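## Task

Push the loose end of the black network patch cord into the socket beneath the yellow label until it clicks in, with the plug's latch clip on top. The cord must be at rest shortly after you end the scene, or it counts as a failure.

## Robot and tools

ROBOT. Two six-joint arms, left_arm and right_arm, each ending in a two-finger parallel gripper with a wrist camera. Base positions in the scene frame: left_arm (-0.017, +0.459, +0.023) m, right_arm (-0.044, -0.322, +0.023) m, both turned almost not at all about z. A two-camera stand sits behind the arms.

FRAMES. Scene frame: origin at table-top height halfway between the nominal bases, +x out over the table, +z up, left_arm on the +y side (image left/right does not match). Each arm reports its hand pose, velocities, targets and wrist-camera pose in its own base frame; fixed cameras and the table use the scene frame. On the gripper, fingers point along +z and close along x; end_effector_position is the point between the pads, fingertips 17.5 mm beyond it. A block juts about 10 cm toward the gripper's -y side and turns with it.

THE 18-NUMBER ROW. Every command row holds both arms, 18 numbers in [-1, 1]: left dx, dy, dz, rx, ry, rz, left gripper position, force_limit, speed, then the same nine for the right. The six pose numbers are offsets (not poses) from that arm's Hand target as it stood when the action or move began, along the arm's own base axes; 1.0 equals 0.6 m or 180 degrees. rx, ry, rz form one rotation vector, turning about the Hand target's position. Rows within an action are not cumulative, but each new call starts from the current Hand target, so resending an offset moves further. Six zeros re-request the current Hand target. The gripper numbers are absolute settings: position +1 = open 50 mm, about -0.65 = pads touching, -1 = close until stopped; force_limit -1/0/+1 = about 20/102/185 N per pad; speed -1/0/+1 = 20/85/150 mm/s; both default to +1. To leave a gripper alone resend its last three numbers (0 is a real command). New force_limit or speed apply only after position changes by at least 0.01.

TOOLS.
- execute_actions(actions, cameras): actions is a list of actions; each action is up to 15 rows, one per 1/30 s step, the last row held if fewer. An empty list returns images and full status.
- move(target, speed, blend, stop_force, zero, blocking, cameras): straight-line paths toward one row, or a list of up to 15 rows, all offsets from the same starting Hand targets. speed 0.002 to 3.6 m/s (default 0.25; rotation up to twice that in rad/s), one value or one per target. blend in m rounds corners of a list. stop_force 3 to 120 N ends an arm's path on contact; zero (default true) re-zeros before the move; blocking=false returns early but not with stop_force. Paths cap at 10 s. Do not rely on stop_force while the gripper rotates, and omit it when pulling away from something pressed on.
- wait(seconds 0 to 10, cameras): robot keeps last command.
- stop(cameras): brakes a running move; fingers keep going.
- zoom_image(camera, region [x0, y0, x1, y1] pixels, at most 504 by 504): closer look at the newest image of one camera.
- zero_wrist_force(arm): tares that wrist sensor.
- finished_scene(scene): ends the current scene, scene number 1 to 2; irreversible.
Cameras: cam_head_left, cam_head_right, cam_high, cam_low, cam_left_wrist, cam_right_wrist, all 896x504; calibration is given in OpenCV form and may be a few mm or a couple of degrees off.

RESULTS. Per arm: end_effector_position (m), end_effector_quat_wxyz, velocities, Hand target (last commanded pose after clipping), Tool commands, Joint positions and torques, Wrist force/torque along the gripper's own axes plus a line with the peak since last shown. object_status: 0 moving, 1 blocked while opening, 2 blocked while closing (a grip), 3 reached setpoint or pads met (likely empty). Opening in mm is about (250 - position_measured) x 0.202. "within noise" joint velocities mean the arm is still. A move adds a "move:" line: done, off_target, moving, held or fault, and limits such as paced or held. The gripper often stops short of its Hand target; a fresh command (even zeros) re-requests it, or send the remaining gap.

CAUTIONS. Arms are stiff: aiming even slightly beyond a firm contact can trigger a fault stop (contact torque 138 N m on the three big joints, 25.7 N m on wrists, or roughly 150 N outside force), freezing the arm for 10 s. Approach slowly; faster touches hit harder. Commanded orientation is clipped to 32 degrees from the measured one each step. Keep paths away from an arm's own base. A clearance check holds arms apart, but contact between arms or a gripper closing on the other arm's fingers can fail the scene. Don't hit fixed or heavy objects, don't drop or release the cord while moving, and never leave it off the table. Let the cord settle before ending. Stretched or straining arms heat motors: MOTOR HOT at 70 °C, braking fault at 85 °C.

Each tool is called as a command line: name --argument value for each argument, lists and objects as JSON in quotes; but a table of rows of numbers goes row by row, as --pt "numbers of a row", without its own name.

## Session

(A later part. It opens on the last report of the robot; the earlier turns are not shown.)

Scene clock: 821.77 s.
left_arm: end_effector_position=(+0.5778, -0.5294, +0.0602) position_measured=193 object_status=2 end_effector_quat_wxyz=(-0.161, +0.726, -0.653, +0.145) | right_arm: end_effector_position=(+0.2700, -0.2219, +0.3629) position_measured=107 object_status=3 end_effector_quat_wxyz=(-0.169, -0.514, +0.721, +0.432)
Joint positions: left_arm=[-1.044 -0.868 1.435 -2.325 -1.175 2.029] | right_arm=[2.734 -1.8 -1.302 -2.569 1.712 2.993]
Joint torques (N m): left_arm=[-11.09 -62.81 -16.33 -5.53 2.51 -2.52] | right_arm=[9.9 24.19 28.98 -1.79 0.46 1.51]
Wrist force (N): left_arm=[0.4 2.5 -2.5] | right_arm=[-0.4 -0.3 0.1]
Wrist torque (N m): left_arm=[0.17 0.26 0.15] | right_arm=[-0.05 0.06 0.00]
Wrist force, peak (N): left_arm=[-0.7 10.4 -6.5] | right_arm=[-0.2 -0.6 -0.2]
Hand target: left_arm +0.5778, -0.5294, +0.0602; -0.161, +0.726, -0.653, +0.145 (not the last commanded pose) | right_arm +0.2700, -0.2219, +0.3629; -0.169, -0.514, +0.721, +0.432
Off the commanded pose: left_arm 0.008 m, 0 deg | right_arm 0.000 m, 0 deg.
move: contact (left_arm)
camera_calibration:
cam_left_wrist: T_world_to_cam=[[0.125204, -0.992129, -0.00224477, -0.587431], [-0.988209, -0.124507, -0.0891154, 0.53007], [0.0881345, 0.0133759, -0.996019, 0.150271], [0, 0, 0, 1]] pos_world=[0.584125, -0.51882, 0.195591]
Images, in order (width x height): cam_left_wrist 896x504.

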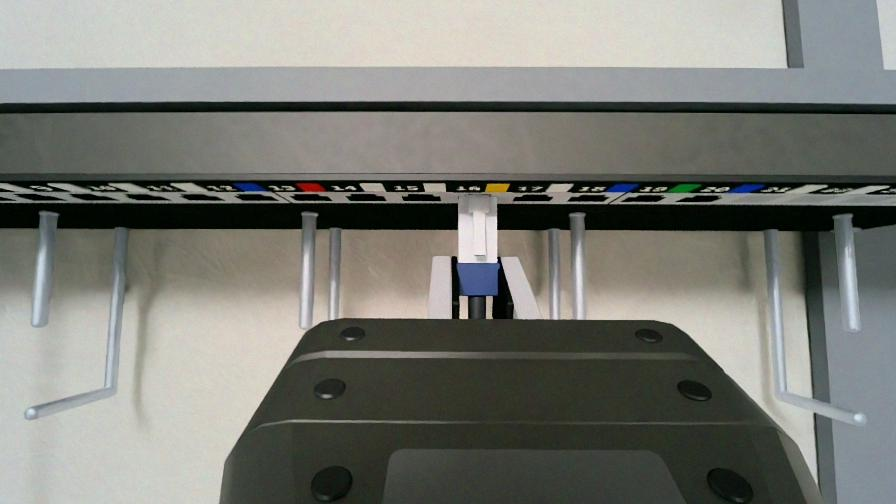

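move --pt "-0.0012 -0.0001 0 0 0 0 -1 -0.4 -1 0 0 0 0 0 0 0.3 -0.8 -0.8" --pt "-0.0012 -0.0001 0.0005 0 0 0 -1 -0.4 -1 0 0 0 0 0 0 0.3 -0.8 -0.8" --speed 0.02

move --pt "0.0149 0.0016 0 0 0 0 -1 -0.4 -1 0 0 0 0 0 0 0.3 -0.8 -0.8" --speed 0.008 --stop_force 6 --cameras '["cam_left_wrist"]'

zoom_image --camera "cam_left_wrist" --region '[445, 175, 515, 215]'

Scene clock: 845.93 s.
left_arm: end_effector_position=(+0.5770, -0.5294, +0.0605) position_measured=193 object_status=2 end_effector_quat_wxyz=(-0.161, +0.726, -0.653, +0.145) | right_arm: end_effector_position=(+0.2700, -0.2219, +0.3629) position_measured=107 object_status=3 end_effector_quat_wxyz=(-0.169, -0.514, +0.721, +0.432)
Joint positions: left_arm=[-1.045 -0.87 1.437 -2.325 -1.174 2.028] | right_arm=[2.734 -1.8 -1.302 -2.569 1.712 2.993]
Joint torques (N m): left_arm=[-11.27 -61.33 -31.36 -0.57 2.59 -2.25] | right_arm=[9.8 24.93 27.95 -1.77 0.83 1.41]
Wrist force (N): left_arm=[0.0 0.1 -1.5] | right_arm=[-0.3 -0.3 0.2]
Wrist torque (N m): left_arm=[0.09 0.23 0.21] | right_arm=[-0.04 0.05 0.00]
Wrist force, peak (N): left_arm=[0.6 2.5 -2.8] | right_arm=[0.0 -0.7 -0.3]
Hand target: left_arm +0.5771, -0.5294, +0.0605; -0.161, +0.726, -0.653, +0.145 | right_arm +0.2700, -0.2219, +0.3629; -0.169, -0.514, +0.721, +0.432
Off the commanded pose: left_arm 0.000 m, 0 deg | right_arm 0.000 m, 0 deg.
move: done

Scene clock: 847.13 s.
left_arm: end_effector_position=(+0.5778, -0.5295, +0.0607) position_measured=193 object_status=2 end_effector_quat_wxyz=(-0.161, +0.726, -0.653, +0.145) | right_arm: end_effector_position=(+0.2700, -0.2219, +0.3629) position_measured=107 object_status=3 end_effector_quat_wxyz=(-0.169, -0.514, +0.721, +0.432)
Joint positions: left_arm=[-1.044 -0.869 1.435 -2.325 -1.174 2.029] | right_arm=[2.734 -1.8 -1.302 -2.569 1.712 2.993]
Joint torques (N m): left_arm=[-12.06 -63.86 -17.43 -5.83 2.82 -2.6] | right_arm=[9.63 24.48 27.78 -1.83 0.95 1.58]
Wrist force (N): left_arm=[-0.6 2.9 -1.2] | right_arm=[0.0 0.0 -0.2]
Wrist torque (N m): left_arm=[0.13 0.25 0.13] | right_arm=[-0.01 0.01 0.01]
Wrist force, peak (N): left_arm=[-2.0 11.2 -5.4] | right_arm=[0.0 -0.4 0.5]
Hand target: left_arm +0.5778, -0.5295, +0.0607; -0.161, +0.726, -0.653, +0.145 (not the last commanded pose) | right_arm +0.2700, -0.2219, +0.3629; -0.169, -0.514, +0.721, +0.432
Off the commanded pose: left_arm 0.008 m, 0 deg | right_arm 0.000 m, 0 deg.
move: contact (left_arm)
camera_calibration:
cam_left_wrist: T_world_to_cam=[[0.125181, -0.992132, -0.00201014, -0.587563], [-0.988184, -0.124502, -0.0893956, 0.530145], [0.0884419, 0.013177, -0.995994, 0.150483], [0, 0, 0, 1]] pos_world=[0.584124, -0.518919, 0.196092]
Images, in order (width x height): cam_left_wrist 896x504.

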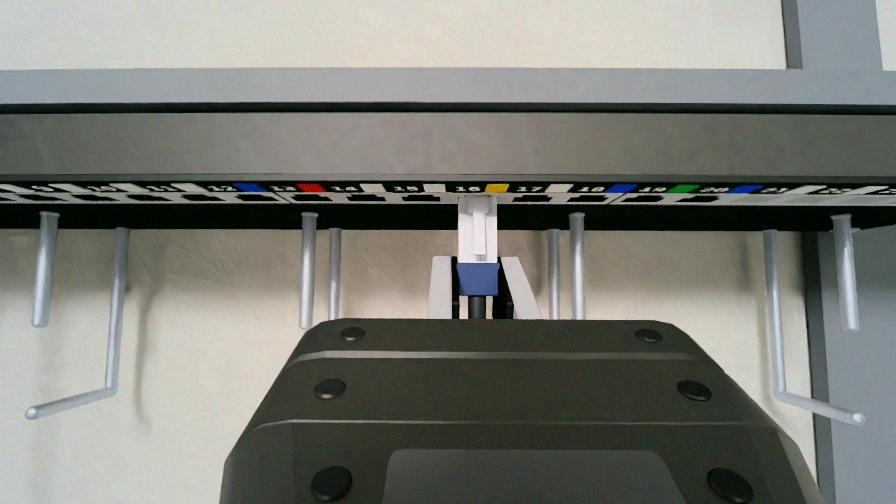

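Scaled by 7.200 from the camera's 896x504 image, which has a finer 1280x720 frame.

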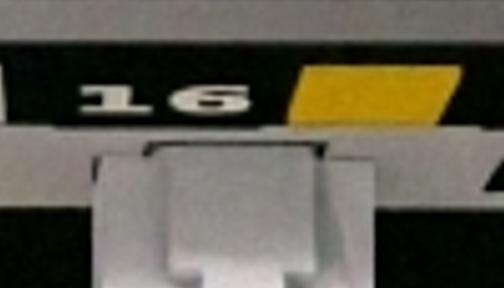

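move --pt "-0.0012 -0.0001 -0.0002 0 0 0 -1 -0.4 -1 0 0 0 0 0 0 0.3 -0.8 -0.8" --pt "-0.0012 0.0003 -0.0002 0 0 0 -1 -0.4 -1 0 0 0 0 0 0 0.3 -0.8 -0.8" --speed 0.02

move --pt "0.0149 0.0016 0 0 0 0 -1 -0.4 -1 0 0 0 0 0 0 0.3 -0.8 -0.8" --speed 0.008 --stop_force 6 --cameras '["cam_left_wrist"]'

zoom_image --camera "cam_left_wrist" --region '[445, 175, 515, 215]'

Scene clock: 875.10 s.
left_arm: end_effector_position=(+0.5770, -0.5294, +0.0606) position_measured=193 object_status=2 end_effector_quat_wxyz=(-0.161, +0.726, -0.653, +0.145) | right_arm: end_effector_position=(+0.2700, -0.2219, +0.3629) position_measured=107 object_status=3 end_effector_quat_wxyz=(-0.169, -0.514, +0.721, +0.432)
Joint positions: left_arm=[-1.045 -0.87 1.437 -2.326 -1.174 2.028] | right_arm=[2.734 -1.8 -1.302 -2.569 1.712 2.993]
Joint torques (N m): left_arm=[5.11 -61.43 -18.7 -5.35 2.08 1.24] | right_arm=[10.14 24.62 26.96 -1.75 1.25 1.32]
Wrist force (N): left_arm=[0.0 0.5 -1.4] | right_arm=[0.0 -0.1 0.2]
Wrist torque (N m): left_arm=[0.15 0.24 0.21] | right_arm=[-0.01 0.01 0.00]
Wrist force, peak (N): left_arm=[-1.1 3.4 -1.0] | right_arm=[-0.4 -0.5 -0.2]
Hand target: left_arm +0.5771, -0.5293, +0.0606; -0.161, +0.726, -0.653, +0.145 | right_arm +0.2700, -0.2219, +0.3629; -0.169, -0.514, +0.721, +0.432
Off the commanded pose: left_arm 0.000 m, 0 deg | right_arm 0.000 m, 0 deg.
move: done

Scene clock: 876.33 s.
left_arm: end_effector_position=(+0.5779, -0.5293, +0.0607) position_measured=193 object_status=2 end_effector_quat_wxyz=(-0.161, +0.726, -0.653, +0.145) | right_arm: end_effector_position=(+0.2700, -0.2219, +0.3629) position_measured=107 object_status=3 end_effector_quat_wxyz=(-0.169, -0.514, +0.721, +0.432)
Joint positions: left_arm=[-1.044 -0.869 1.435 -2.326 -1.174 2.029] | right_arm=[2.734 -1.8 -1.302 -2.569 1.712 2.993]
Joint torques (N m): left_arm=[-11.3 -64.23 -16.66 -5.72 2.57 -2.5] | right_arm=[10.63 23.81 27.86 -1.81 1.1 1.29]
Wrist force (N): left_arm=[0.3 3.4 -1.3] | right_arm=[0.1 -0.1 0.0]
Wrist torque (N m): left_arm=[0.12 0.27 0.14] | right_arm=[-0.03 -0.01 0.00]
Wrist force, peak (N): left_arm=[-0.3 11.4 -5.6] | right_arm=[-0.1 -0.5 0.4]
Hand target: left_arm +0.5778, -0.5293, +0.0607; -0.161, +0.726, -0.653, +0.145 (not the last commanded pose) | right_arm +0.2700, -0.2219, +0.3629; -0.169, -0.514, +0.721, +0.432
Off the commanded pose: left_arm 0.008 m, 0 deg | right_arm 0.000 m, 0 deg.
move: contact (left_arm)
camera_calibration:
cam_left_wrist: T_world_to_cam=[[0.125061, -0.992147, -0.00178513, -0.587347], [-0.988173, -0.124398, -0.0896655, 0.53027], [0.0887394, 0.0129777, -0.99597, 0.150199], [0, 0, 0, 1]] pos_world=[0.584123, -0.518719, 0.196093]
Images, in order (width x height): cam_left_wrist 896x504.

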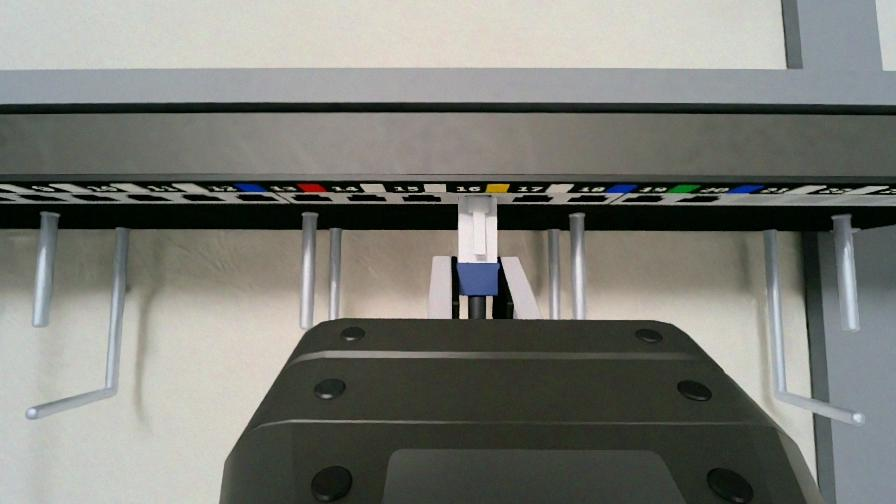

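Scaled by 7.200 from the camera's 896x504 image, which has a finer 1280x720 frame.

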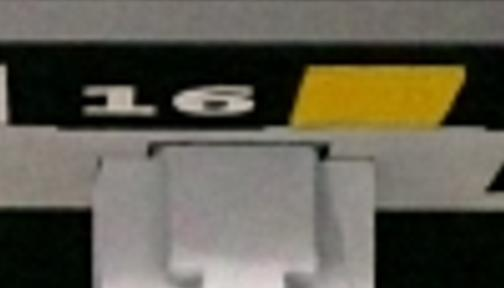

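move --target '[-0.0020,-0.0002,-0.0012,0,0,0,-1,-0.4,-1,0,0,0,0,0,0,0.3,-0.8,-0.8]' --speed 0.02

move --target '[0.0115,0.0012,0,0,0,0,-1,-0.4,-1,0,0,0,0,0,0,0.3,-0.8,-0.8]' --speed 0.008 --stop_force 6 --cameras '["cam_left_wrist"]'

zoom_image --camera "cam_left_wrist" --region '[420, 140, 540, 230]'

Scene clock: 918.07 s.
left_arm: end_effector_position=(+0.5766, -0.5294, +0.0600) position_measured=193 object_status=2 end_effector_quat_wxyz=(-0.161, +0.726, -0.653, +0.145) | right_arm: end_effector_position=(+0.2700, -0.2219, +0.3629) position_measured=107 object_status=3 end_effector_quat_wxyz=(-0.169, -0.514, +0.721, +0.432)
Joint positions: left_arm=[-1.046 -0.87 1.439 -2.328 -1.174 2.027] | right_arm=[2.734 -1.8 -1.302 -2.569 1.712 2.993]
Joint torques (N m): left_arm=[-10.71 -62.23 -19.65 -5.14 2.61 -2.31] | right_arm=[9.19 23.94 27.9 -1.63 1.5 1.32]
Wrist force (N): left_arm=[-0.2 0.4 -1.3] | right_arm=[0.0 -0.3 -0.2]
Wrist torque (N m): left_arm=[0.13 0.26 0.20] | right_arm=[-0.05 0.01 0.01]
Wrist force, peak (N): left_arm=[0.3 3.8 -1.3] | right_arm=[-0.2 -0.5 -0.5]
Hand target: left_arm +0.5766, -0.5294, +0.0600; -0.161, +0.726, -0.653, +0.145 | right_arm +0.2700, -0.2219, +0.3629; -0.169, -0.514, +0.721, +0.432
Off the commanded pose: left_arm 0.000 m, 0 deg | right_arm 0.000 m, 0 deg.
move: done

Scene clock: 919.30 s.
left_arm: end_effector_position=(+0.5779, -0.5294, +0.0602) position_measured=193 object_status=2 end_effector_quat_wxyz=(-0.161, +0.726, -0.653, +0.145) | right_arm: end_effector_position=(+0.2700, -0.2219, +0.3629) position_measured=107 object_status=3 end_effector_quat_wxyz=(-0.169, -0.514, +0.721, +0.432)
Joint positions: left_arm=[-1.044 -0.868 1.436 -2.327 -1.174 2.029] | right_arm=[2.734 -1.8 -1.302 -2.569 1.712 2.993]
Joint torques (N m): left_arm=[-11.54 -63.16 -16.49 -5.84 2.58 -2.46] | right_arm=[9.63 24.14 27.34 -1.85 1.43 1.36]
Wrist force (N): left_arm=[-0.6 3.2 -3.0] | right_arm=[0.0 -0.2 0.3]
Wrist torque (N m): left_arm=[0.17 0.28 0.11] | right_arm=[-0.03 0.01 0.00]
Wrist force, peak (N): left_arm=[-1.3 10.3 -6.7] | right_arm=[-0.4 -0.6 0.0]
Hand target: left_arm +0.5778, -0.5294, +0.0602; -0.161, +0.726, -0.653, +0.145 (not the last commanded pose) | right_arm +0.2700, -0.2219, +0.3629; -0.169, -0.514, +0.721, +0.432
Off the commanded pose: left_arm 0.006 m, 0 deg | right_arm 0.000 m, 0 deg.
move: contact (left_arm)
camera_calibration:
cam_left_wrist: T_world_to_cam=[[0.124941, -0.992163, -0.00146037, -0.587436], [-0.988161, -0.124305, -0.0899232, 0.530205], [0.0890369, 0.0126782, -0.995948, 0.149379], [0, 0, 0, 1]] pos_world=[0.584023, -0.518819, 0.195593]
Images, in order (width x height): cam_left_wrist 896x504.

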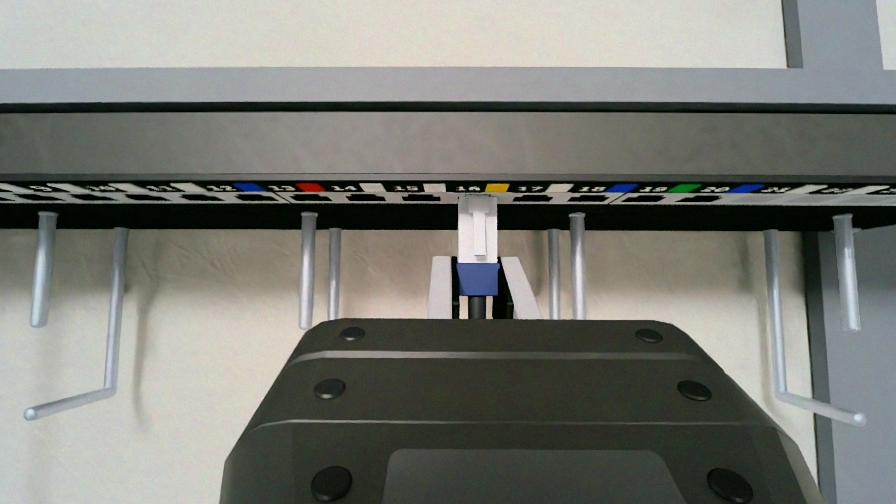

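Scaled by 4.200 from the camera's 896x504 image, which has a finer 1280x720 frame.

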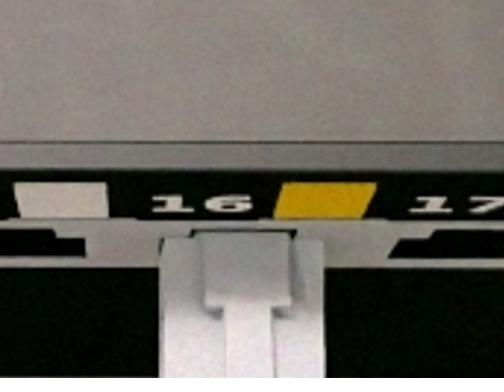

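zoom_image --camera "cam_left_wrist" --region '[455, 180, 501, 206]'

zoom_image --camera "cam_left_wrist" --region '[400, 180, 446, 206]'

zoom_image --camera "cam_left_wrist" --region '[506, 180, 552, 206]'

Scaled by 10.957 from the camera's 896x504 image, which has a finer 1280x720 frame.

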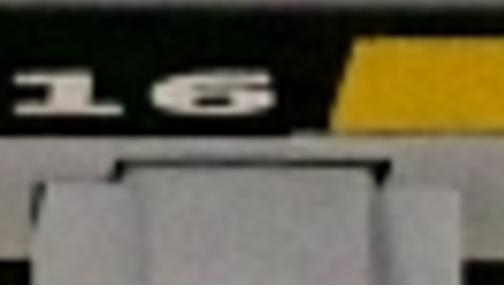

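Scaled by 10.957 from the camera's 896x504 image, which has a finer 1280x720 frame.

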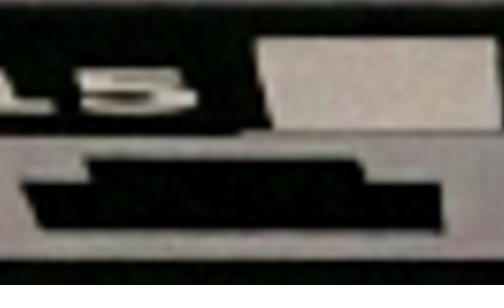

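Scaled by 10.957 from the camera's 896x504 image, which has a finer 1280x720 frame.

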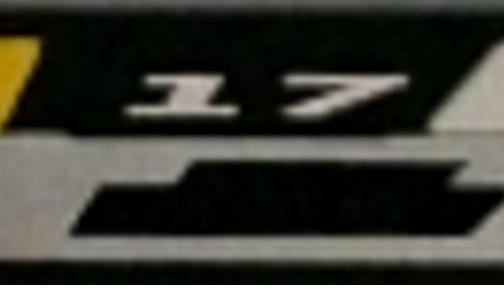

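move --target '[-0.0020,-0.0000,-0.0008,0,0,0.0028,-1,-0.4,-1,0,0,0,0,0,0,0.3,-0.8,-0.8]' --speed 0.02

move --target '[0.0115,0.0012,0,0,0,0,-1,-0.4,-1,0,0,0,0,0,0,0.3,-0.8,-0.8]' --speed 0.008 --stop_force 6 --cameras '["cam_left_wrist"]'

zoom_image --camera "cam_left_wrist" --region '[455, 180, 501, 206]'

Scene clock: 989.63 s.
left_arm: end_effector_position=(+0.5766, -0.5294, +0.0597) position_measured=193 object_status=2 end_effector_quat_wxyz=(-0.162, +0.729, -0.649, +0.145) | right_arm: end_effector_position=(+0.2700, -0.2219, +0.3629) position_measured=107 object_status=3 end_effector_quat_wxyz=(-0.169, -0.514, +0.721, +0.432)
Joint positions: left_arm=[-1.046 -0.869 1.436 -2.323 -1.172 2.017] | right_arm=[2.734 -1.8 -1.302 -2.569 1.712 2.993]
Joint torques (N m): left_arm=[-10.28 -62.84 -16.93 -1.35 2.34 -0.45] | right_arm=[10.42 24.51 26.84 -1.78 1.87 1.19]
Wrist force (N): left_arm=[0.0 0.1 -1.3] | right_arm=[0.0 -0.1 0.2]
Wrist torque (N m): left_arm=[0.08 0.24 0.21] | right_arm=[-0.02 0.00 0.00]
Wrist force, peak (N): left_arm=[-0.8 3.7 -3.3] | right_arm=[-0.4 -0.6 0.4]
Hand target: left_arm +0.5766, -0.5294, +0.0597; -0.162, +0.729, -0.649, +0.145 | right_arm +0.2700, -0.2219, +0.3629; -0.169, -0.514, +0.721, +0.432
Off the commanded pose: left_arm 0.000 m, 0 deg | right_arm 0.000 m, 0 deg.
move: done

Scene clock: 990.87 s.
left_arm: end_effector_position=(+0.5778, -0.5294, +0.0598) position_measured=193 object_status=2 end_effector_quat_wxyz=(-0.162, +0.729, -0.649, +0.145) | right_arm: end_effector_position=(+0.2700, -0.2219, +0.3629) position_measured=107 object_status=3 end_effector_quat_wxyz=(-0.169, -0.514, +0.721, +0.432)
Joint positions: left_arm=[-1.045 -0.867 1.434 -2.323 -1.172 2.019] | right_arm=[2.734 -1.8 -1.302 -2.569 1.712 2.993]
Joint torques (N m): left_arm=[-10.87 -62.22 -15.55 -5.29 2.63 -2.58] | right_arm=[8.93 25.08 26.38 -1.76 2.05 1.11]
Wrist force (N): left_arm=[1.2 1.8 -3.3] | right_arm=[0.0 0.0 0.0]
Wrist torque (N m): left_arm=[0.16 0.29 0.17] | right_arm=[0.00 0.01 0.00]
Wrist force, peak (N): left_arm=[1.3 9.7 -7.5] | right_arm=[-0.1 -0.4 -0.2]
Hand target: left_arm +0.5778, -0.5294, +0.0598; -0.162, +0.729, -0.649, +0.145 (not the last commanded pose) | right_arm +0.2700, -0.2219, +0.3629; -0.169, -0.514, +0.721, +0.432
Off the commanded pose: left_arm 0.006 m, 0 deg | right_arm 0.000 m, 0 deg.
move: contact (left_arm)
camera_calibration:
cam_left_wrist: T_world_to_cam=[[0.133465, -0.991053, -0.00139293, -0.591711], [-0.987044, -0.132799, -0.0900425, 0.525037], [0.0890519, 0.0133924, -0.995937, 0.149349], [0, 0, 0, 1]] pos_world=[0.583908, -0.518693, 0.195193]
Images, in order (width x height): cam_left_wrist 896x504.

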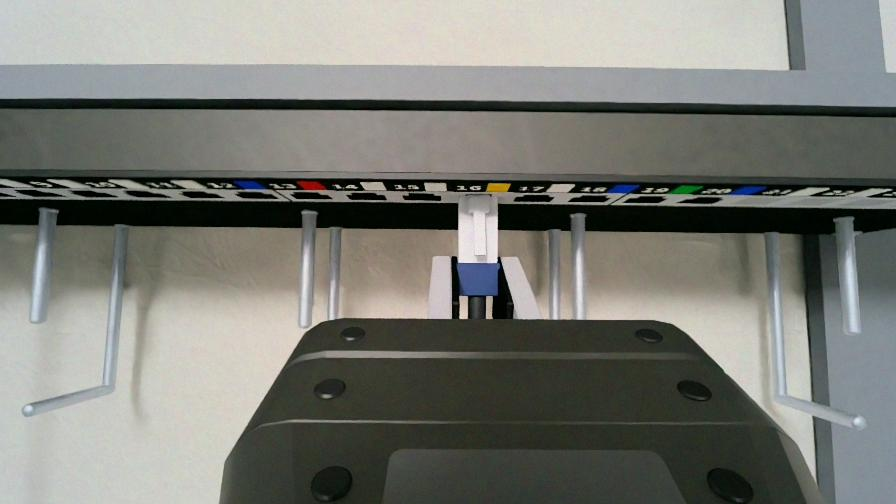

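Scaled by 10.957 from the camera's 896x504 image, which has a finer 1280x720 frame.

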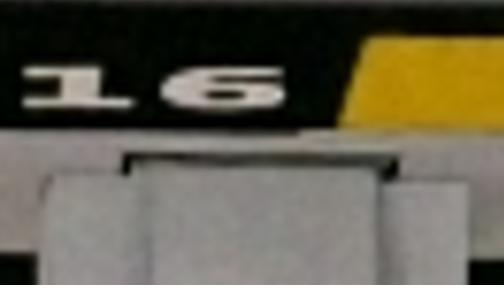

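move --target '[-0.0035,-0.0003,-0.0013,0,0,0,-1,-0.4,-1,0,0,0,0,0,0,0.3,-0.8,-0.8]' --speed 0.02 --cameras '["cam_left_wrist"]'

zoom_image --camera "cam_left_wrist" --region '[455, 180, 501, 206]'

move --target '[0.0115,0.0012,0,0,0,0,-1,-0.4,-1,0,0,0,0,0,0,0.3,-0.8,-0.8]' --speed 0.008 --stop_force 6 --cameras '["cam_left_wrist"]'

zoom_image --camera "cam_left_wrist" --region '[455, 180, 501, 206]'

Scene clock: 1010.63 s.
left_arm: end_effector_position=(+0.5757, -0.5296, +0.0590) position_measured=193 object_status=2 end_effector_quat_wxyz=(-0.162, +0.729, -0.649, +0.145) | right_arm: end_effector_position=(+0.2700, -0.2219, +0.3629) position_measured=107 object_status=3 end_effector_quat_wxyz=(-0.169, -0.514, +0.721, +0.432)
Joint positions: left_arm=[-1.047 -0.869 1.439 -2.325 -1.172 2.016] | right_arm=[2.734 -1.8 -1.302 -2.569 1.712 2.993]
Joint torques (N m): left_arm=[-8.48 -61.14 -21.2 -5.05 2.6 -1.98] | right_arm=[9.5 24.7 26.7 -1.72 2.06 1.08]
Wrist force (N): left_arm=[0.2 0.3 -1.4] | right_arm=[-0.1 -0.4 -0.1]
Wrist torque (N m): left_arm=[0.11 0.21 0.20] | right_arm=[-0.06 0.01 -0.01]
Wrist force, peak (N): left_arm=[1.2 2.1 -3.5] | right_arm=[-0.5 -0.6 0.0]
Hand target: left_arm +0.5757, -0.5296, +0.0590; -0.162, +0.729, -0.649, +0.145 | right_arm +0.2700, -0.2219, +0.3629; -0.169, -0.514, +0.721, +0.432
Off the commanded pose: left_arm 0.000 m, 0 deg | right_arm 0.000 m, 0 deg.
move: done
camera_calibration:
cam_left_wrist: T_world_to_cam=[[0.133455, -0.991054, -0.00129433, -0.591631], [-0.987046, -0.132798, -0.0900293, 0.522766], [0.089052, 0.0132924, -0.995938, 0.148699], [0, 0, 0, 1]] pos_world=[0.581708, -0.518893, 0.194393]
Images, in order (width x height): cam_left_wrist 896x504.

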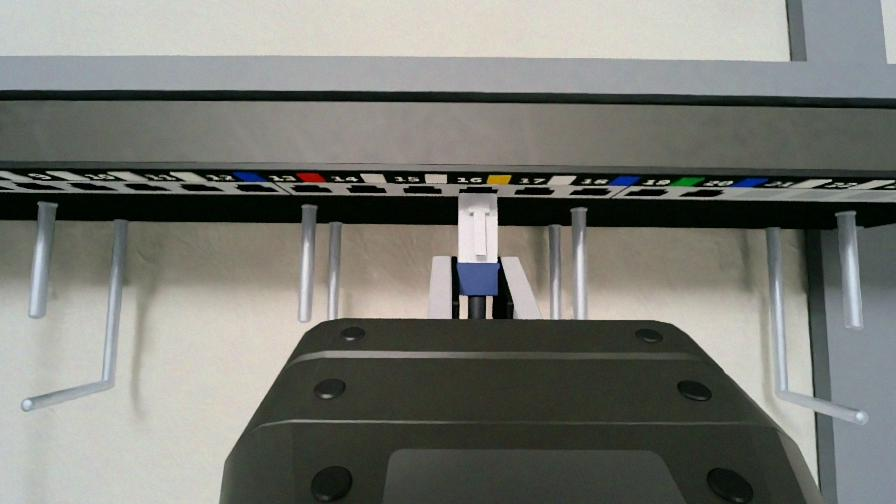

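Scaled by 10.957 from the camera's 896x504 image, which has a finer 1280x720 frame.

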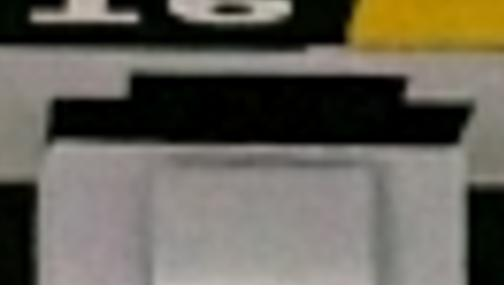

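Scene clock: 1011.87 s.
left_arm: end_effector_position=(+0.5768, -0.5296, +0.0592) position_measured=193 object_status=2 end_effector_quat_wxyz=(-0.162, +0.729, -0.649, +0.145) | right_arm: end_effector_position=(+0.2700, -0.2219, +0.3629) position_measured=107 object_status=3 end_effector_quat_wxyz=(-0.169, -0.514, +0.721, +0.432)
Joint positions: left_arm=[-1.046 -0.868 1.436 -2.325 -1.172 2.018] | right_arm=[2.734 -1.8 -1.302 -2.569 1.712 2.993]
Joint torques (N m): left_arm=[-11.03 -63.32 -16.89 -5.88 2.78 -2.6] | right_arm=[9.69 24.58 26.01 -1.92 2.07 1.06]
Wrist force (N): left_arm=[-0.6 4.1 -3.4] | right_arm=[0.1 -0.3 -0.2]
Wrist torque (N m): left_arm=[0.19 0.20 0.16] | right_arm=[-0.05 -0.01 0.00]
Wrist force, peak (N): left_arm=[-1.4 11.5 -7.8] | right_arm=[0.3 -0.6 0.3]
Hand target: left_arm +0.5768, -0.5296, +0.0592; -0.162, +0.729, -0.649, +0.145 (not the last commanded pose) | right_arm +0.2700, -0.2219, +0.3629; -0.169, -0.514, +0.721, +0.432
Off the commanded pose: left_arm 0.006 m, 0 deg | right_arm 0.000 m, 0 deg.
move: contact (left_arm)
camera_calibration:
cam_left_wrist: T_world_to_cam=[[0.133323, -0.991072, -0.000955456, -0.591775], [-0.987027, -0.132692, -0.0903923, 0.523983], [0.0894586, 0.0129945, -0.995906, 0.148403], [0, 0, 0, 1]] pos_world=[0.582807, -0.518892, 0.194594]
Images, in order (width x height): cam_left_wrist 896x504.

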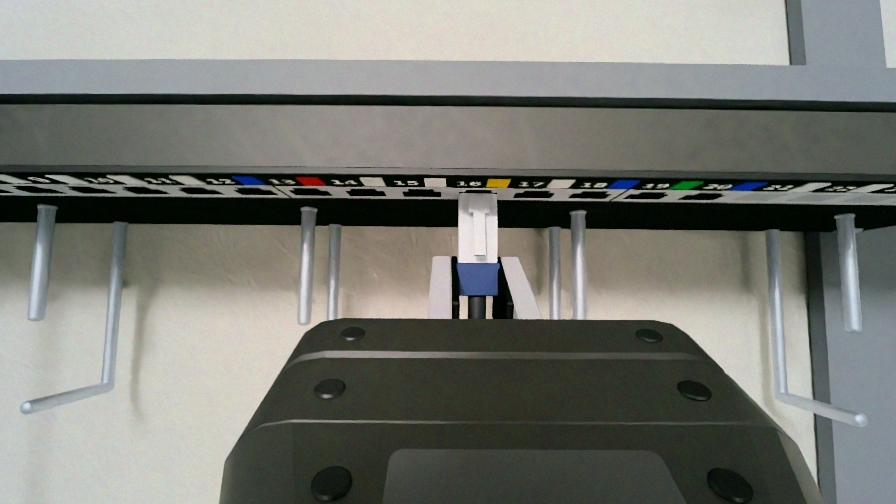

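Scaled by 10.957 from the camera's 896x504 image, which has a finer 1280x720 frame.

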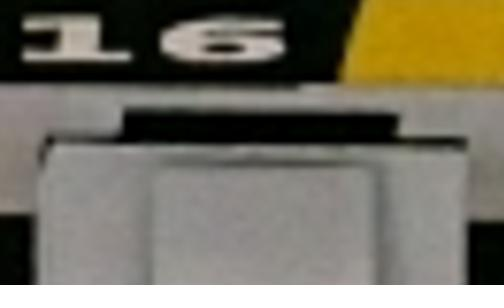

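move --pt "0.0016 0.0003 0.0008 0 0 0 -1 -0.4 -1 0 0 0 0 0 0 0.3 -0.8 -0.8" --pt "0.0030 0.0004 0.0028 0 0 0 -1 -0.4 -1 0 0 0 0 0 0 0.3 -0.8 -0.8" --speed 0.004 --stop_force 15 --cameras '["cam_left_wrist"]'

zoom_image --camera "cam_left_wrist" --region '[455, 180, 501, 206]'

Scene clock: 1091.50 s.
left_arm: end_effector_position=(+0.5773, -0.5296, +0.0597) position_measured=193 object_status=2 end_effector_quat_wxyz=(-0.162, +0.729, -0.649, +0.145) | right_arm: end_effector_position=(+0.2700, -0.2219, +0.3629) position_measured=107 object_status=3 end_effector_quat_wxyz=(-0.169, -0.514, +0.721, +0.432)
Joint positions: left_arm=[-1.045 -0.868 1.435 -2.324 -1.172 2.019] | right_arm=[2.734 -1.8 -1.302 -2.569 1.712 2.993]
Joint torques (N m): left_arm=[-3.03 -63.09 -20.52 -7.76 6.04 -2.53] | right_arm=[9.53 24.77 26.62 -1.86 1.98 1.03]
Wrist force (N): left_arm=[-4.3 18.6 -11.0] | right_arm=[0.0 -0.2 -0.2]
Wrist torque (N m): left_arm=[0.34 0.17 0.08] | right_arm=[-0.04 0.01 0.00]
Wrist force, peak (N): left_arm=[-4.5 22.8 -13.2] | right_arm=[-0.1 -0.6 -0.1]
Hand target: left_arm +0.5773, -0.5296, +0.0597; -0.162, +0.729, -0.649, +0.145 (not the last commanded pose) | right_arm +0.2700, -0.2219, +0.3629; -0.169, -0.514, +0.721, +0.432
Off the commanded pose: left_arm 0.002 m, 0 deg | right_arm 0.000 m, 0 deg.
move: contact (left_arm); path passed 0 of 2 targets
camera_calibration:
cam_left_wrist: T_world_to_cam=[[0.133099, -0.991102, -0.000692816, -0.591778], [-0.987066, -0.132494, -0.0902543, 0.524621], [0.0893594, 0.0126966, -0.995919, 0.148761], [0, 0, 0, 1]] pos_world=[0.583308, -0.518892, 0.195093]
Images, in order (width x height): cam_left_wrist 896x504.

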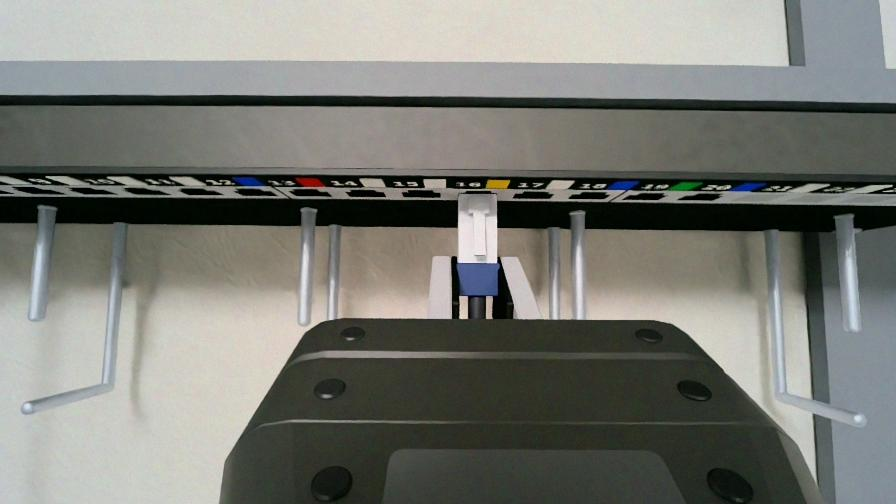

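Scaled by 10.957 from the camera's 896x504 image, which has a finer 1280x720 frame.

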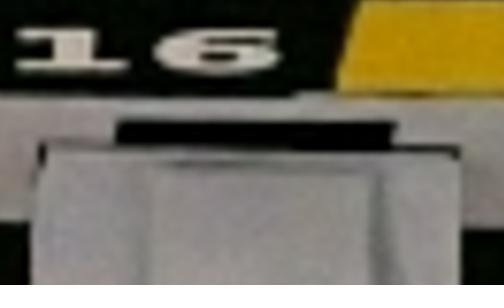

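move --target '[-0.0020,-0.0002,0.0005,0,0,0,-1,-0.4,-1,0,0,0,0,0,0,0.3,-0.8,-0.8]' --speed 0.02

move --target '[0.0115,0.0012,0,0,0,0,-1,-0.4,-1,0,0,0,0,0,0,0.3,-0.8,-0.8]' --speed 0.008 --stop_force 6

move --target '[-0.0020,0.0001,0,0,0,0,-1,-0.4,-1,0,0,0,0,0,0,0.3,-0.8,-0.8]' --speed 0.02

move --target '[0.0115,0.0012,0,0,0,0,-1,-0.4,-1,0,0,0,0,0,0,0.3,-0.8,-0.8]' --speed 0.008 --stop_force 6

move --target '[-0.0020,0.0001,0,0,0,0,-1,-0.4,-1,0,0,0,0,0,0,0.3,-0.8,-0.8]' --speed 0.02

move --target '[0.0115,0.0012,0,0,0,0,-1,-0.4,-1,0,0,0,0,0,0,0.3,-0.8,-0.8]' --speed 0.008 --stop_force 6

move --target '[-0.0020,-0.0012,0,0,0,0,-1,-0.4,-1,0,0,0,0,0,0,0.3,-0.8,-0.8]' --speed 0.02

move --target '[0.0115,0.0012,0,0,0,0,-1,-0.4,-1,0,0,0,0,0,0,0.3,-0.8,-0.8]' --speed 0.008 --stop_force 6 --cameras '["cam_left_wrist"]'

zoom_image --camera "cam_left_wrist" --region '[455, 180, 501, 206]'

Scene clock: 1120.80 s.
left_arm: end_effector_position=(+0.5761, -0.5297, +0.0600) position_measured=193 object_status=2 end_effector_quat_wxyz=(-0.162, +0.729, -0.649, +0.145) | right_arm: end_effector_position=(+0.2700, -0.2219, +0.3629) position_measured=107 object_status=3 end_effector_quat_wxyz=(-0.169, -0.514, +0.721, +0.432)
Joint positions: left_arm=[-1.047 -0.87 1.437 -2.324 -1.172 2.017] | right_arm=[2.734 -1.8 -1.302 -2.569 1.712 2.993]
Joint torques (N m): left_arm=[-11.3 -60.16 -18.61 -0.54 0.11 -2.29] | right_arm=[9.61 24.48 25.59 -1.81 1.95 1]
Wrist force (N): left_arm=[0.7 0.1 -1.2] | right_arm=[-0.1 -0.2 -0.1]
Wrist torque (N m): left_arm=[0.08 0.13 0.21] | right_arm=[-0.03 0.01 0.00]
Wrist force, peak (N): left_arm=[-4.4 18.9 -11.4] | right_arm=[0.3 -0.7 0.1]
Hand target: left_arm +0.5761, -0.5297, +0.0600; -0.162, +0.729, -0.649, +0.145 | right_arm +0.2700, -0.2219, +0.3629; -0.169, -0.514, +0.721, +0.432
Off the commanded pose: left_arm 0.000 m, 0 deg | right_arm 0.000 m, 0 deg.
move: done

Scene clock: 1122.13 s.
left_arm: end_effector_position=(+0.5778, -0.5296, +0.0600) position_measured=193 object_status=2 end_effector_quat_wxyz=(-0.162, +0.729, -0.650, +0.145) | right_arm: end_effector_position=(+0.2700, -0.2219, +0.3629) position_measured=107 object_status=3 end_effector_quat_wxyz=(-0.169, -0.514, +0.721, +0.432)
Joint positions: left_arm=[-1.045 -0.867 1.433 -2.323 -1.173 2.02] | right_arm=[2.734 -1.8 -1.302 -2.569 1.712 2.993]
Joint torques (N m): left_arm=[-11.71 -62.33 -16.29 -5.55 2.6 -2.49] | right_arm=[9.03 24.53 25.63 -1.93 2.19 0.94]
Wrist force (N): left_arm=[0.7 2.3 -3.0] | right_arm=[0.3 -0.1 -0.1]
Wrist torque (N m): left_arm=[0.14 0.21 0.13] | right_arm=[-0.03 -0.03 0.00]
Wrist force, peak (N): left_arm=[-0.3 9.9 -6.4] | right_arm=[0.1 -0.6 0.0]
Hand target: left_arm +0.5778, -0.5296, +0.0600; -0.162, +0.729, -0.650, +0.145 (not the last commanded pose) | right_arm +0.2700, -0.2219, +0.3629; -0.169, -0.514, +0.721, +0.432
Off the commanded pose: left_arm 0.005 m, 0 deg | right_arm 0.000 m, 0 deg.
move: contact (left_arm)

Scene clock: 1122.83 s.
left_arm: end_effector_position=(+0.5766, -0.5296, +0.0600) position_measured=193 object_status=2 end_effector_quat_wxyz=(-0.162, +0.729, -0.650, +0.145) | right_arm: end_effector_position=(+0.2700, -0.2219, +0.3629) position_measured=107 object_status=3 end_effector_quat_wxyz=(-0.169, -0.514, +0.721, +0.432)
Joint positions: left_arm=[-1.046 -0.869 1.437 -2.324 -1.172 2.018] | right_arm=[2.734 -1.8 -1.302 -2.569 1.712 2.993]
Joint torques (N m): left_arm=[-10.89 -60.68 -19.72 -5.39 2.58 -2.28] | right_arm=[9.03 24.44 25.09 -1.75 1.9 0.93]
Wrist force (N): left_arm=[0.8 0.1 -1.4] | right_arm=[0.1 -0.4 0.3]
Wrist torque (N m): left_arm=[0.08 0.12 0.21] | right_arm=[-0.07 -0.01 0.00]
Wrist force, peak (N): left_arm=[0.8 2.3 -3.2] | right_arm=[-0.3 -0.6 0.0]
Hand target: left_arm +0.5766, -0.5296, +0.0600; -0.162, +0.729, -0.650, +0.145 | right_arm +0.2700, -0.2219, +0.3629; -0.169, -0.514, +0.721, +0.432
Off the commanded pose: left_arm 0.000 m, 0 deg | right_arm 0.000 m, 0 deg.
move: done

Scene clock: 1124.07 s.
left_arm: end_effector_position=(+0.5778, -0.5296, +0.0602) position_measured=193 object_status=2 end_effector_quat_wxyz=(-0.162, +0.729, -0.650, +0.145) | right_arm: end_effector_position=(+0.2700, -0.2219, +0.3629) position_measured=107 object_status=3 end_effector_quat_wxyz=(-0.169, -0.514, +0.721, +0.432)
Joint positions: left_arm=[-1.045 -0.868 1.434 -2.324 -1.172 2.02] | right_arm=[2.734 -1.8 -1.302 -2.569 1.712 2.993]
Joint torques (N m): left_arm=[-11.03 -62.7 -16.47 -5.63 2.55 -2.57] | right_arm=[9.56 24.49 26.28 -1.65 1.96 0.89]
Wrist force (N): left_arm=[1.0 2.5 -2.5] | right_arm=[0.1 -0.4 -0.1]
Wrist torque (N m): left_arm=[0.14 0.18 0.14] | right_arm=[-0.06 -0.02 0.00]
Wrist force, peak (N): left_arm=[0.0 9.3 -6.4] | right_arm=[-0.1 -0.6 0.4]
Hand target: left_arm +0.5778, -0.5296, +0.0602; -0.161, +0.729, -0.650, +0.145 (not the last commanded pose) | right_arm +0.2700, -0.2219, +0.3629; -0.169, -0.514, +0.721, +0.432
Off the commanded pose: left_arm 0.006 m, 0 deg | right_arm 0.000 m, 0 deg.
move: contact (left_arm)

Scene clock: 1124.77 s.
left_arm: end_effector_position=(+0.5766, -0.5295, +0.0602) position_measured=193 object_status=2 end_effector_quat_wxyz=(-0.161, +0.729, -0.650, +0.145) | right_arm: end_effector_position=(+0.2700, -0.2219, +0.3629) position_measured=107 object_status=3 end_effector_quat_wxyz=(-0.169, -0.514, +0.721, +0.432)
Joint positions: left_arm=[-1.046 -0.87 1.437 -2.325 -1.172 2.018] | right_arm=[2.734 -1.8 -1.302 -2.569 1.712 2.993]
Joint torques (N m): left_arm=[-10.67 -60.44 -19.84 -5.36 2.55 -2.21] | right_arm=[8.29 24.71 25.38 -1.82 2.11 0.89]
Wrist force (N): left_arm=[0.5 0.2 -1.3] | right_arm=[0.3 0.1 -0.1]
Wrist torque (N m): left_arm=[0.11 0.17 0.20] | right_arm=[0.01 -0.04 0.00]
Wrist force, peak (N): left_arm=[1.2 2.2 -2.8] | right_arm=[-0.7 -0.3 0.1]
Hand target: left_arm +0.5766, -0.5295, +0.0602; -0.161, +0.729, -0.650, +0.145 | right_arm +0.2700, -0.2219, +0.3629; -0.169, -0.514, +0.721, +0.432
Off the commanded pose: left_arm 0.000 m, 0 deg | right_arm 0.000 m, 0 deg.
move: done

Scene clock: 1126.03 s.
left_arm: end_effector_position=(+0.5779, -0.5295, +0.0603) position_measured=193 object_status=2 end_effector_quat_wxyz=(-0.161, +0.729, -0.650, +0.145) | right_arm: end_effector_position=(+0.2700, -0.2219, +0.3629) position_measured=107 object_status=3 end_effector_quat_wxyz=(-0.169, -0.514, +0.721, +0.432)
Joint positions: left_arm=[-1.045 -0.868 1.434 -2.324 -1.172 2.02] | right_arm=[2.734 -1.8 -1.302 -2.569 1.712 2.993]
Joint torques (N m): left_arm=[-11.14 -63.5 -16.83 -5.72 2.81 -2.49] | right_arm=[9 24.94 25.37 -1.86 1.97 0.7]
Wrist force (N): left_arm=[0.9 3.1 -2.3] | right_arm=[0.2 0.0 0.0]
Wrist torque (N m): left_arm=[0.14 0.17 0.14] | right_arm=[-0.01 -0.02 0.00]
Wrist force, peak (N): left_arm=[0.6 10.1 -6.2] | right_arm=[0.0 -0.7 0.0]
Hand target: left_arm +0.5779, -0.5295, +0.0603; -0.161, +0.729, -0.650, +0.145 (not the last commanded pose) | right_arm +0.2700, -0.2219, +0.3629; -0.169, -0.514, +0.721, +0.432
Off the commanded pose: left_arm 0.006 m, 0 deg | right_arm 0.000 m, 0 deg.
move: contact (left_arm)

Scene clock: 1126.73 s.
left_arm: end_effector_position=(+0.5767, -0.5303, +0.0603) position_measured=193 object_status=2 end_effector_quat_wxyz=(-0.161, +0.729, -0.650, +0.145) | right_arm: end_effector_position=(+0.2700, -0.2219, +0.3629) position_measured=107 object_status=3 end_effector_quat_wxyz=(-0.169, -0.514, +0.721, +0.432)
Joint positions: left_arm=[-1.047 -0.869 1.435 -2.324 -1.172 2.018] | right_arm=[2.734 -1.8 -1.302 -2.569 1.712 2.993]
Joint torques (N m): left_arm=[-9.23 -61.58 -16.84 -0.7 2.64 -2.12] | right_arm=[8.64 24.67 25.08 -1.91 2.03 0.95]
Wrist force (N): left_arm=[0.5 -0.1 -1.3] | right_arm=[-0.1 -0.4 0.0]
Wrist torque (N m): left_arm=[0.05 0.16 0.21] | right_arm=[-0.07 0.01 0.00]
Wrist force, peak (N): left_arm=[0.9 3.3 -2.5] | right_arm=[0.1 -0.6 0.1]
Hand target: left_arm +0.5767, -0.5302, +0.0603; -0.161, +0.729, -0.650, +0.145 | right_arm +0.2700, -0.2219, +0.3629; -0.169, -0.514, +0.721, +0.432
Off the commanded pose: left_arm 0.000 m, 0 deg | right_arm 0.000 m, 0 deg.
move: done

Scene clock: 1127.90 s.
left_arm: end_effector_position=(+0.5772, -0.5302, +0.0604) position_measured=193 object_status=2 end_effector_quat_wxyz=(-0.162, +0.729, -0.650, +0.145) | right_arm: end_effector_position=(+0.2700, -0.2219, +0.3629) position_measured=107 object_status=3 end_effector_quat_wxyz=(-0.169, -0.514, +0.721, +0.432)
Joint positions: left_arm=[-1.046 -0.868 1.434 -2.323 -1.172 2.019] | right_arm=[2.734 -1.8 -1.302 -2.569 1.712 2.993]
Joint torques (N m): left_arm=[-10.82 -62.88 -17.89 -6.39 3.22 -2.53] | right_arm=[8.49 24.39 25.81 -1.66 2.09 0.86]
Wrist force (N): left_arm=[-2.0 5.9 -3.5] | right_arm=[0.0 -0.3 0.2]
Wrist torque (N m): left_arm=[0.20 0.15 0.14] | right_arm=[-0.04 0.00 -0.01]
Wrist force, peak (N): left_arm=[-1.7 12.9 -6.8] | right_arm=[0.0 -0.6 0.3]
Hand target: left_arm +0.5772, -0.5303, +0.0604; -0.162, +0.729, -0.650, +0.145 (not the last commanded pose) | right_arm +0.2700, -0.2219, +0.3629; -0.169, -0.514, +0.721, +0.432
Off the commanded pose: left_arm 0.006 m, 0 deg | right_arm 0.000 m, 0 deg.
move: contact (left_arm)
camera_calibration:
cam_left_wrist: T_world_to_cam=[[0.132738, -0.991151, -0.0000384287, -0.592202], [-0.987052, -0.132185, -0.0908624, 0.52479], [0.0900533, 0.0120988, -0.995863, 0.148749], [0, 0, 0, 1]] pos_world=[0.583207, -0.519392, 0.195794]
Images, in order (width x height): cam_left_wrist 896x504.

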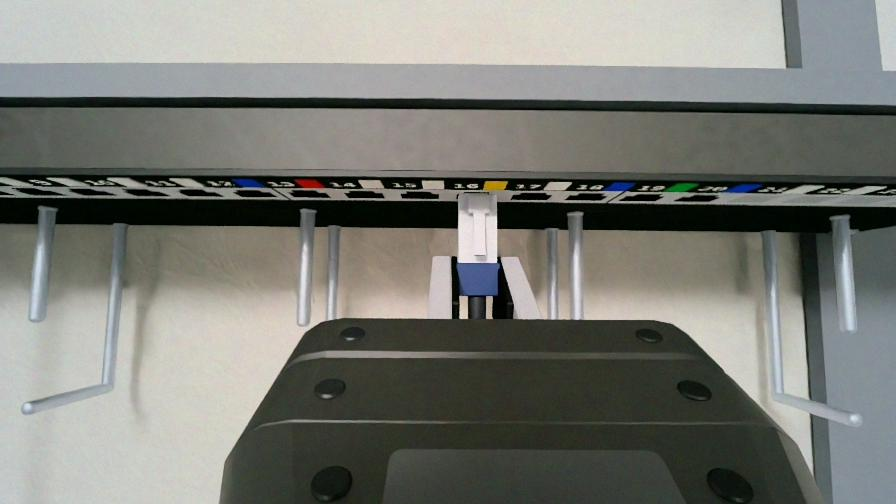

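Scaled by 10.957 from the camera's 896x504 image, which has a finer 1280x720 frame.

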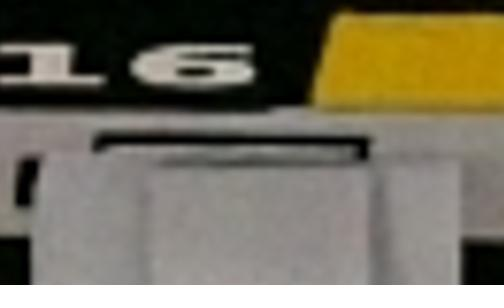

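move --target '[-0.0020,0.0012,-0.0020,0.0011,-0.0110,0,-1,-0.4,-1,0,0,0,0,0,0,0.3,-0.8,-0.8]' --speed 0.02

move --target '[0.0115,0.0012,0,0,0,0,-1,-0.4,-1,0,0,0,0,0,0,0.3,-0.8,-0.8]' --speed 0.008 --stop_force 6 --cameras '["cam_left_wrist"]'

zoom_image --camera "cam_left_wrist" --region '[455, 180, 501, 206]'

move --target '[-0.0025,0.0000,0.0029,-0.0022,0.0220,0,-1,-0.4,-1,0,0,0,0,0,0,0.3,-0.8,-0.8]' --speed 0.02

move --target '[0.0115,0.0012,0,0,0,0,-1,-0.4,-1,0,0,0,0,0,0,0.3,-0.8,-0.8]' --speed 0.008 --stop_force 6 --cameras '["cam_left_wrist"]'

zoom_image --camera "cam_left_wrist" --region '[455, 180, 501, 206]'

Scene clock: 1184.23 s.
left_arm: end_effector_position=(+0.5760, -0.5296, +0.0592) position_measured=193 object_status=2 end_effector_quat_wxyz=(-0.174, +0.726, -0.647, +0.157) | right_arm: end_effector_position=(+0.2700, -0.2219, +0.3629) position_measured=107 object_status=3 end_effector_quat_wxyz=(-0.169, -0.514, +0.721, +0.432)
Joint positions: left_arm=[-1.058 -0.871 1.459 -2.358 -1.138 2.013] | right_arm=[2.734 -1.8 -1.302 -2.569 1.712 2.993]
Joint torques (N m): left_arm=[-2.66 -60.13 -29.51 -1.18 -0.14 -1.74] | right_arm=[8.54 24.99 25.3 -1.79 1.98 0.71]
Wrist force (N): left_arm=[0.4 0.1 -1.4] | right_arm=[-0.1 0.0 0.2]
Wrist torque (N m): left_arm=[0.09 0.19 0.17] | right_arm=[0.01 0.02 0.00]
Wrist force, peak (N): left_arm=[-2.1 5.7 -4.2] | right_arm=[-0.4 -0.6 0.2]
Hand target: left_arm +0.5760, -0.5295, +0.0592; -0.174, +0.726, -0.647, +0.157 | right_arm +0.2700, -0.2219, +0.3629; -0.169, -0.514, +0.721, +0.432
Off the commanded pose: left_arm 0.000 m, 0 deg | right_arm 0.000 m, 0 deg.
move: done

Scene clock: 1185.57 s.
left_arm: end_effector_position=(+0.5777, -0.5294, +0.0593) position_measured=193 object_status=2 end_effector_quat_wxyz=(-0.174, +0.726, -0.647, +0.157) | right_arm: end_effector_position=(+0.2700, -0.2219, +0.3629) position_measured=107 object_status=3 end_effector_quat_wxyz=(-0.169, -0.514, +0.721, +0.432)
Joint positions: left_arm=[-1.055 -0.869 1.456 -2.357 -1.139 2.016] | right_arm=[2.734 -1.8 -1.302 -2.569 1.712 2.993]
Joint torques (N m): left_arm=[-10.77 -63.09 -16.56 -5.57 3.05 -2.6] | right_arm=[9.38 24.34 25.52 -1.7 2.05 0.79]
Wrist force (N): left_arm=[1.4 2.8 -1.5] | right_arm=[0.2 -0.2 0.2]
Wrist torque (N m): left_arm=[0.12 0.25 0.14] | right_arm=[-0.04 -0.02 0.00]
Wrist force, peak (N): left_arm=[1.7 9.8 -5.5] | right_arm=[0.3 -0.5 0.4]
Hand target: left_arm +0.5777, -0.5294, +0.0593; -0.174, +0.726, -0.647, +0.157 (not the last commanded pose) | right_arm +0.2700, -0.2219, +0.3629; -0.169, -0.514, +0.721, +0.432
Off the commanded pose: left_arm 0.005 m, 0 deg | right_arm 0.000 m, 0 deg.
move: contact (left_arm)
camera_calibration:
cam_left_wrist: T_world_to_cam=[[0.132505, -0.991182, 0.00122334, -0.591386], [-0.983346, -0.131612, -0.125337, 0.525497], [0.124392, 0.0154048, -0.992114, 0.129335], [0, 0, 0, 1]] pos_world=[0.579019, -0.519001, 0.194902]
Images, in order (width x height): cam_left_wrist 896x504.

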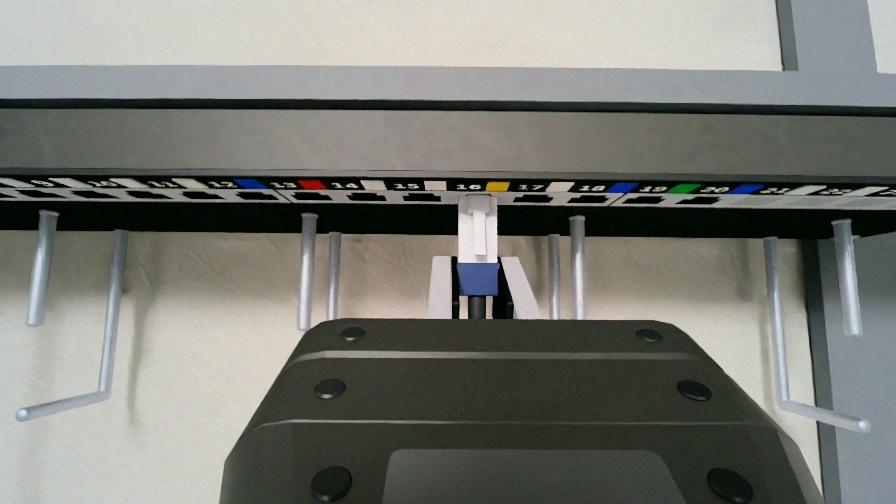

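Scaled by 10.957 from the camera's 896x504 image, which has a finer 1280x720 frame.

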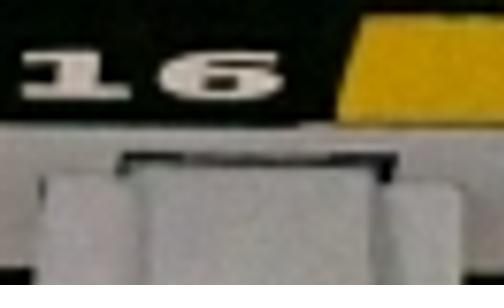

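Scene clock: 1187.57 s.
left_arm: end_effector_position=(+0.5762, -0.5294, +0.0611) position_measured=193 object_status=2 end_effector_quat_wxyz=(-0.149, +0.731, -0.652, +0.134) | right_arm: end_effector_position=(+0.2700, -0.2219, +0.3629) position_measured=107 object_status=3 end_effector_quat_wxyz=(-0.169, -0.514, +0.721, +0.432)
Joint positions: left_arm=[-1.036 -0.868 1.418 -2.294 -1.205 2.023] | right_arm=[2.734 -1.8 -1.302 -2.569 1.712 2.993]
Joint torques (N m): left_arm=[3.25 -41.47 -21.41 -4.74 2.08 1.82] | right_arm=[9.74 24.54 24.88 -1.81 2.08 0.54]
Wrist force (N): left_arm=[0.4 0.0 -1.4] | right_arm=[0.1 -0.3 -0.2]
Wrist torque (N m): left_arm=[0.06 0.17 0.15] | right_arm=[-0.04 -0.01 0.00]
Wrist force, peak (N): left_arm=[1.5 2.9 -1.4] | right_arm=[-0.4 -0.5 0.1]
Hand target: left_arm +0.5762, -0.5294, +0.0611; -0.149, +0.731, -0.652, +0.134 | right_arm +0.2700, -0.2219, +0.3629; -0.169, -0.514, +0.721, +0.432
Off the commanded pose: left_arm 0.000 m, 0 deg | right_arm 0.000 m, 0 deg.
move: done

Scene clock: 1188.90 s.
left_arm: end_effector_position=(+0.5779, -0.5293, +0.0611) position_measured=193 object_status=2 end_effector_quat_wxyz=(-0.149, +0.731, -0.652, +0.134) | right_arm: end_effector_position=(+0.2700, -0.2219, +0.3629) position_measured=107 object_status=3 end_effector_quat_wxyz=(-0.169, -0.514, +0.721, +0.432)
Joint positions: left_arm=[-1.034 -0.866 1.414 -2.294 -1.205 2.026] | right_arm=[2.734 -1.8 -1.302 -2.569 1.712 2.993]
Joint torques (N m): left_arm=[-11.38 -62.8 -15.6 -5.29 2.26 -2.55] | right_arm=[9 24.67 25.28 -1.72 1.97 0.67]
Wrist force (N): left_arm=[1.4 2.0 -3.2] | right_arm=[-0.1 -0.4 0.0]
Wrist torque (N m): left_arm=[0.17 0.16 0.17] | right_arm=[-0.07 0.02 0.00]
Wrist force, peak (N): left_arm=[2.7 7.3 -6.6] | right_arm=[0.1 -0.5 0.0]
Hand target: left_arm +0.5779, -0.5293, +0.0611; -0.149, +0.731, -0.652, +0.134 (not the last commanded pose) | right_arm +0.2700, -0.2219, +0.3629; -0.169, -0.514, +0.721, +0.432
Off the commanded pose: left_arm 0.005 m, 0 deg | right_arm 0.000 m, 0 deg.
move: contact (left_arm)
camera_calibration:
cam_left_wrist: T_world_to_cam=[[0.132504, -0.991182, -0.000815743, -0.591233], [-0.989604, -0.132246, -0.0565313, 0.524961], [0.0559249, 0.00829788, -0.9984, 0.167256], [0, 0, 0, 1]] pos_world=[0.588491, -0.517983, 0.196183]
Images, in order (width x height): cam_left_wrist 896x504.

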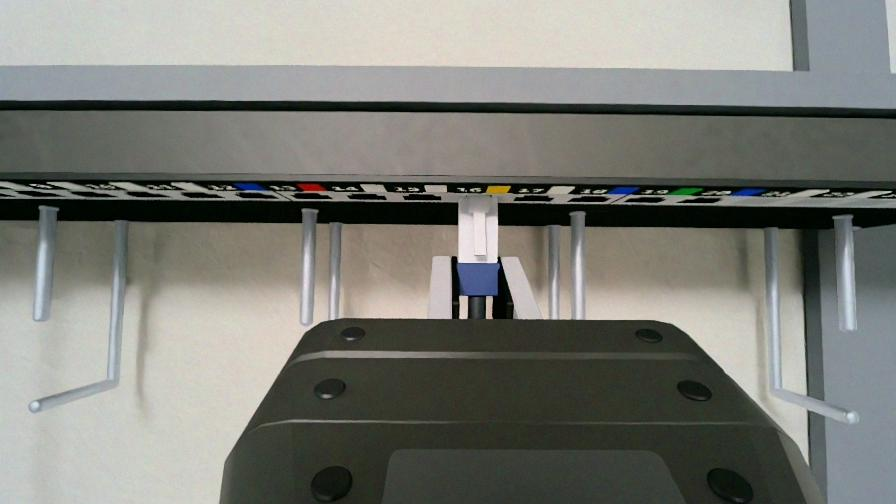

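Scaled by 10.957 from the camera's 896x504 image, which has a finer 1280x720 frame.

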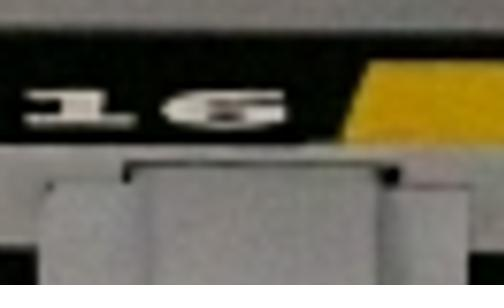

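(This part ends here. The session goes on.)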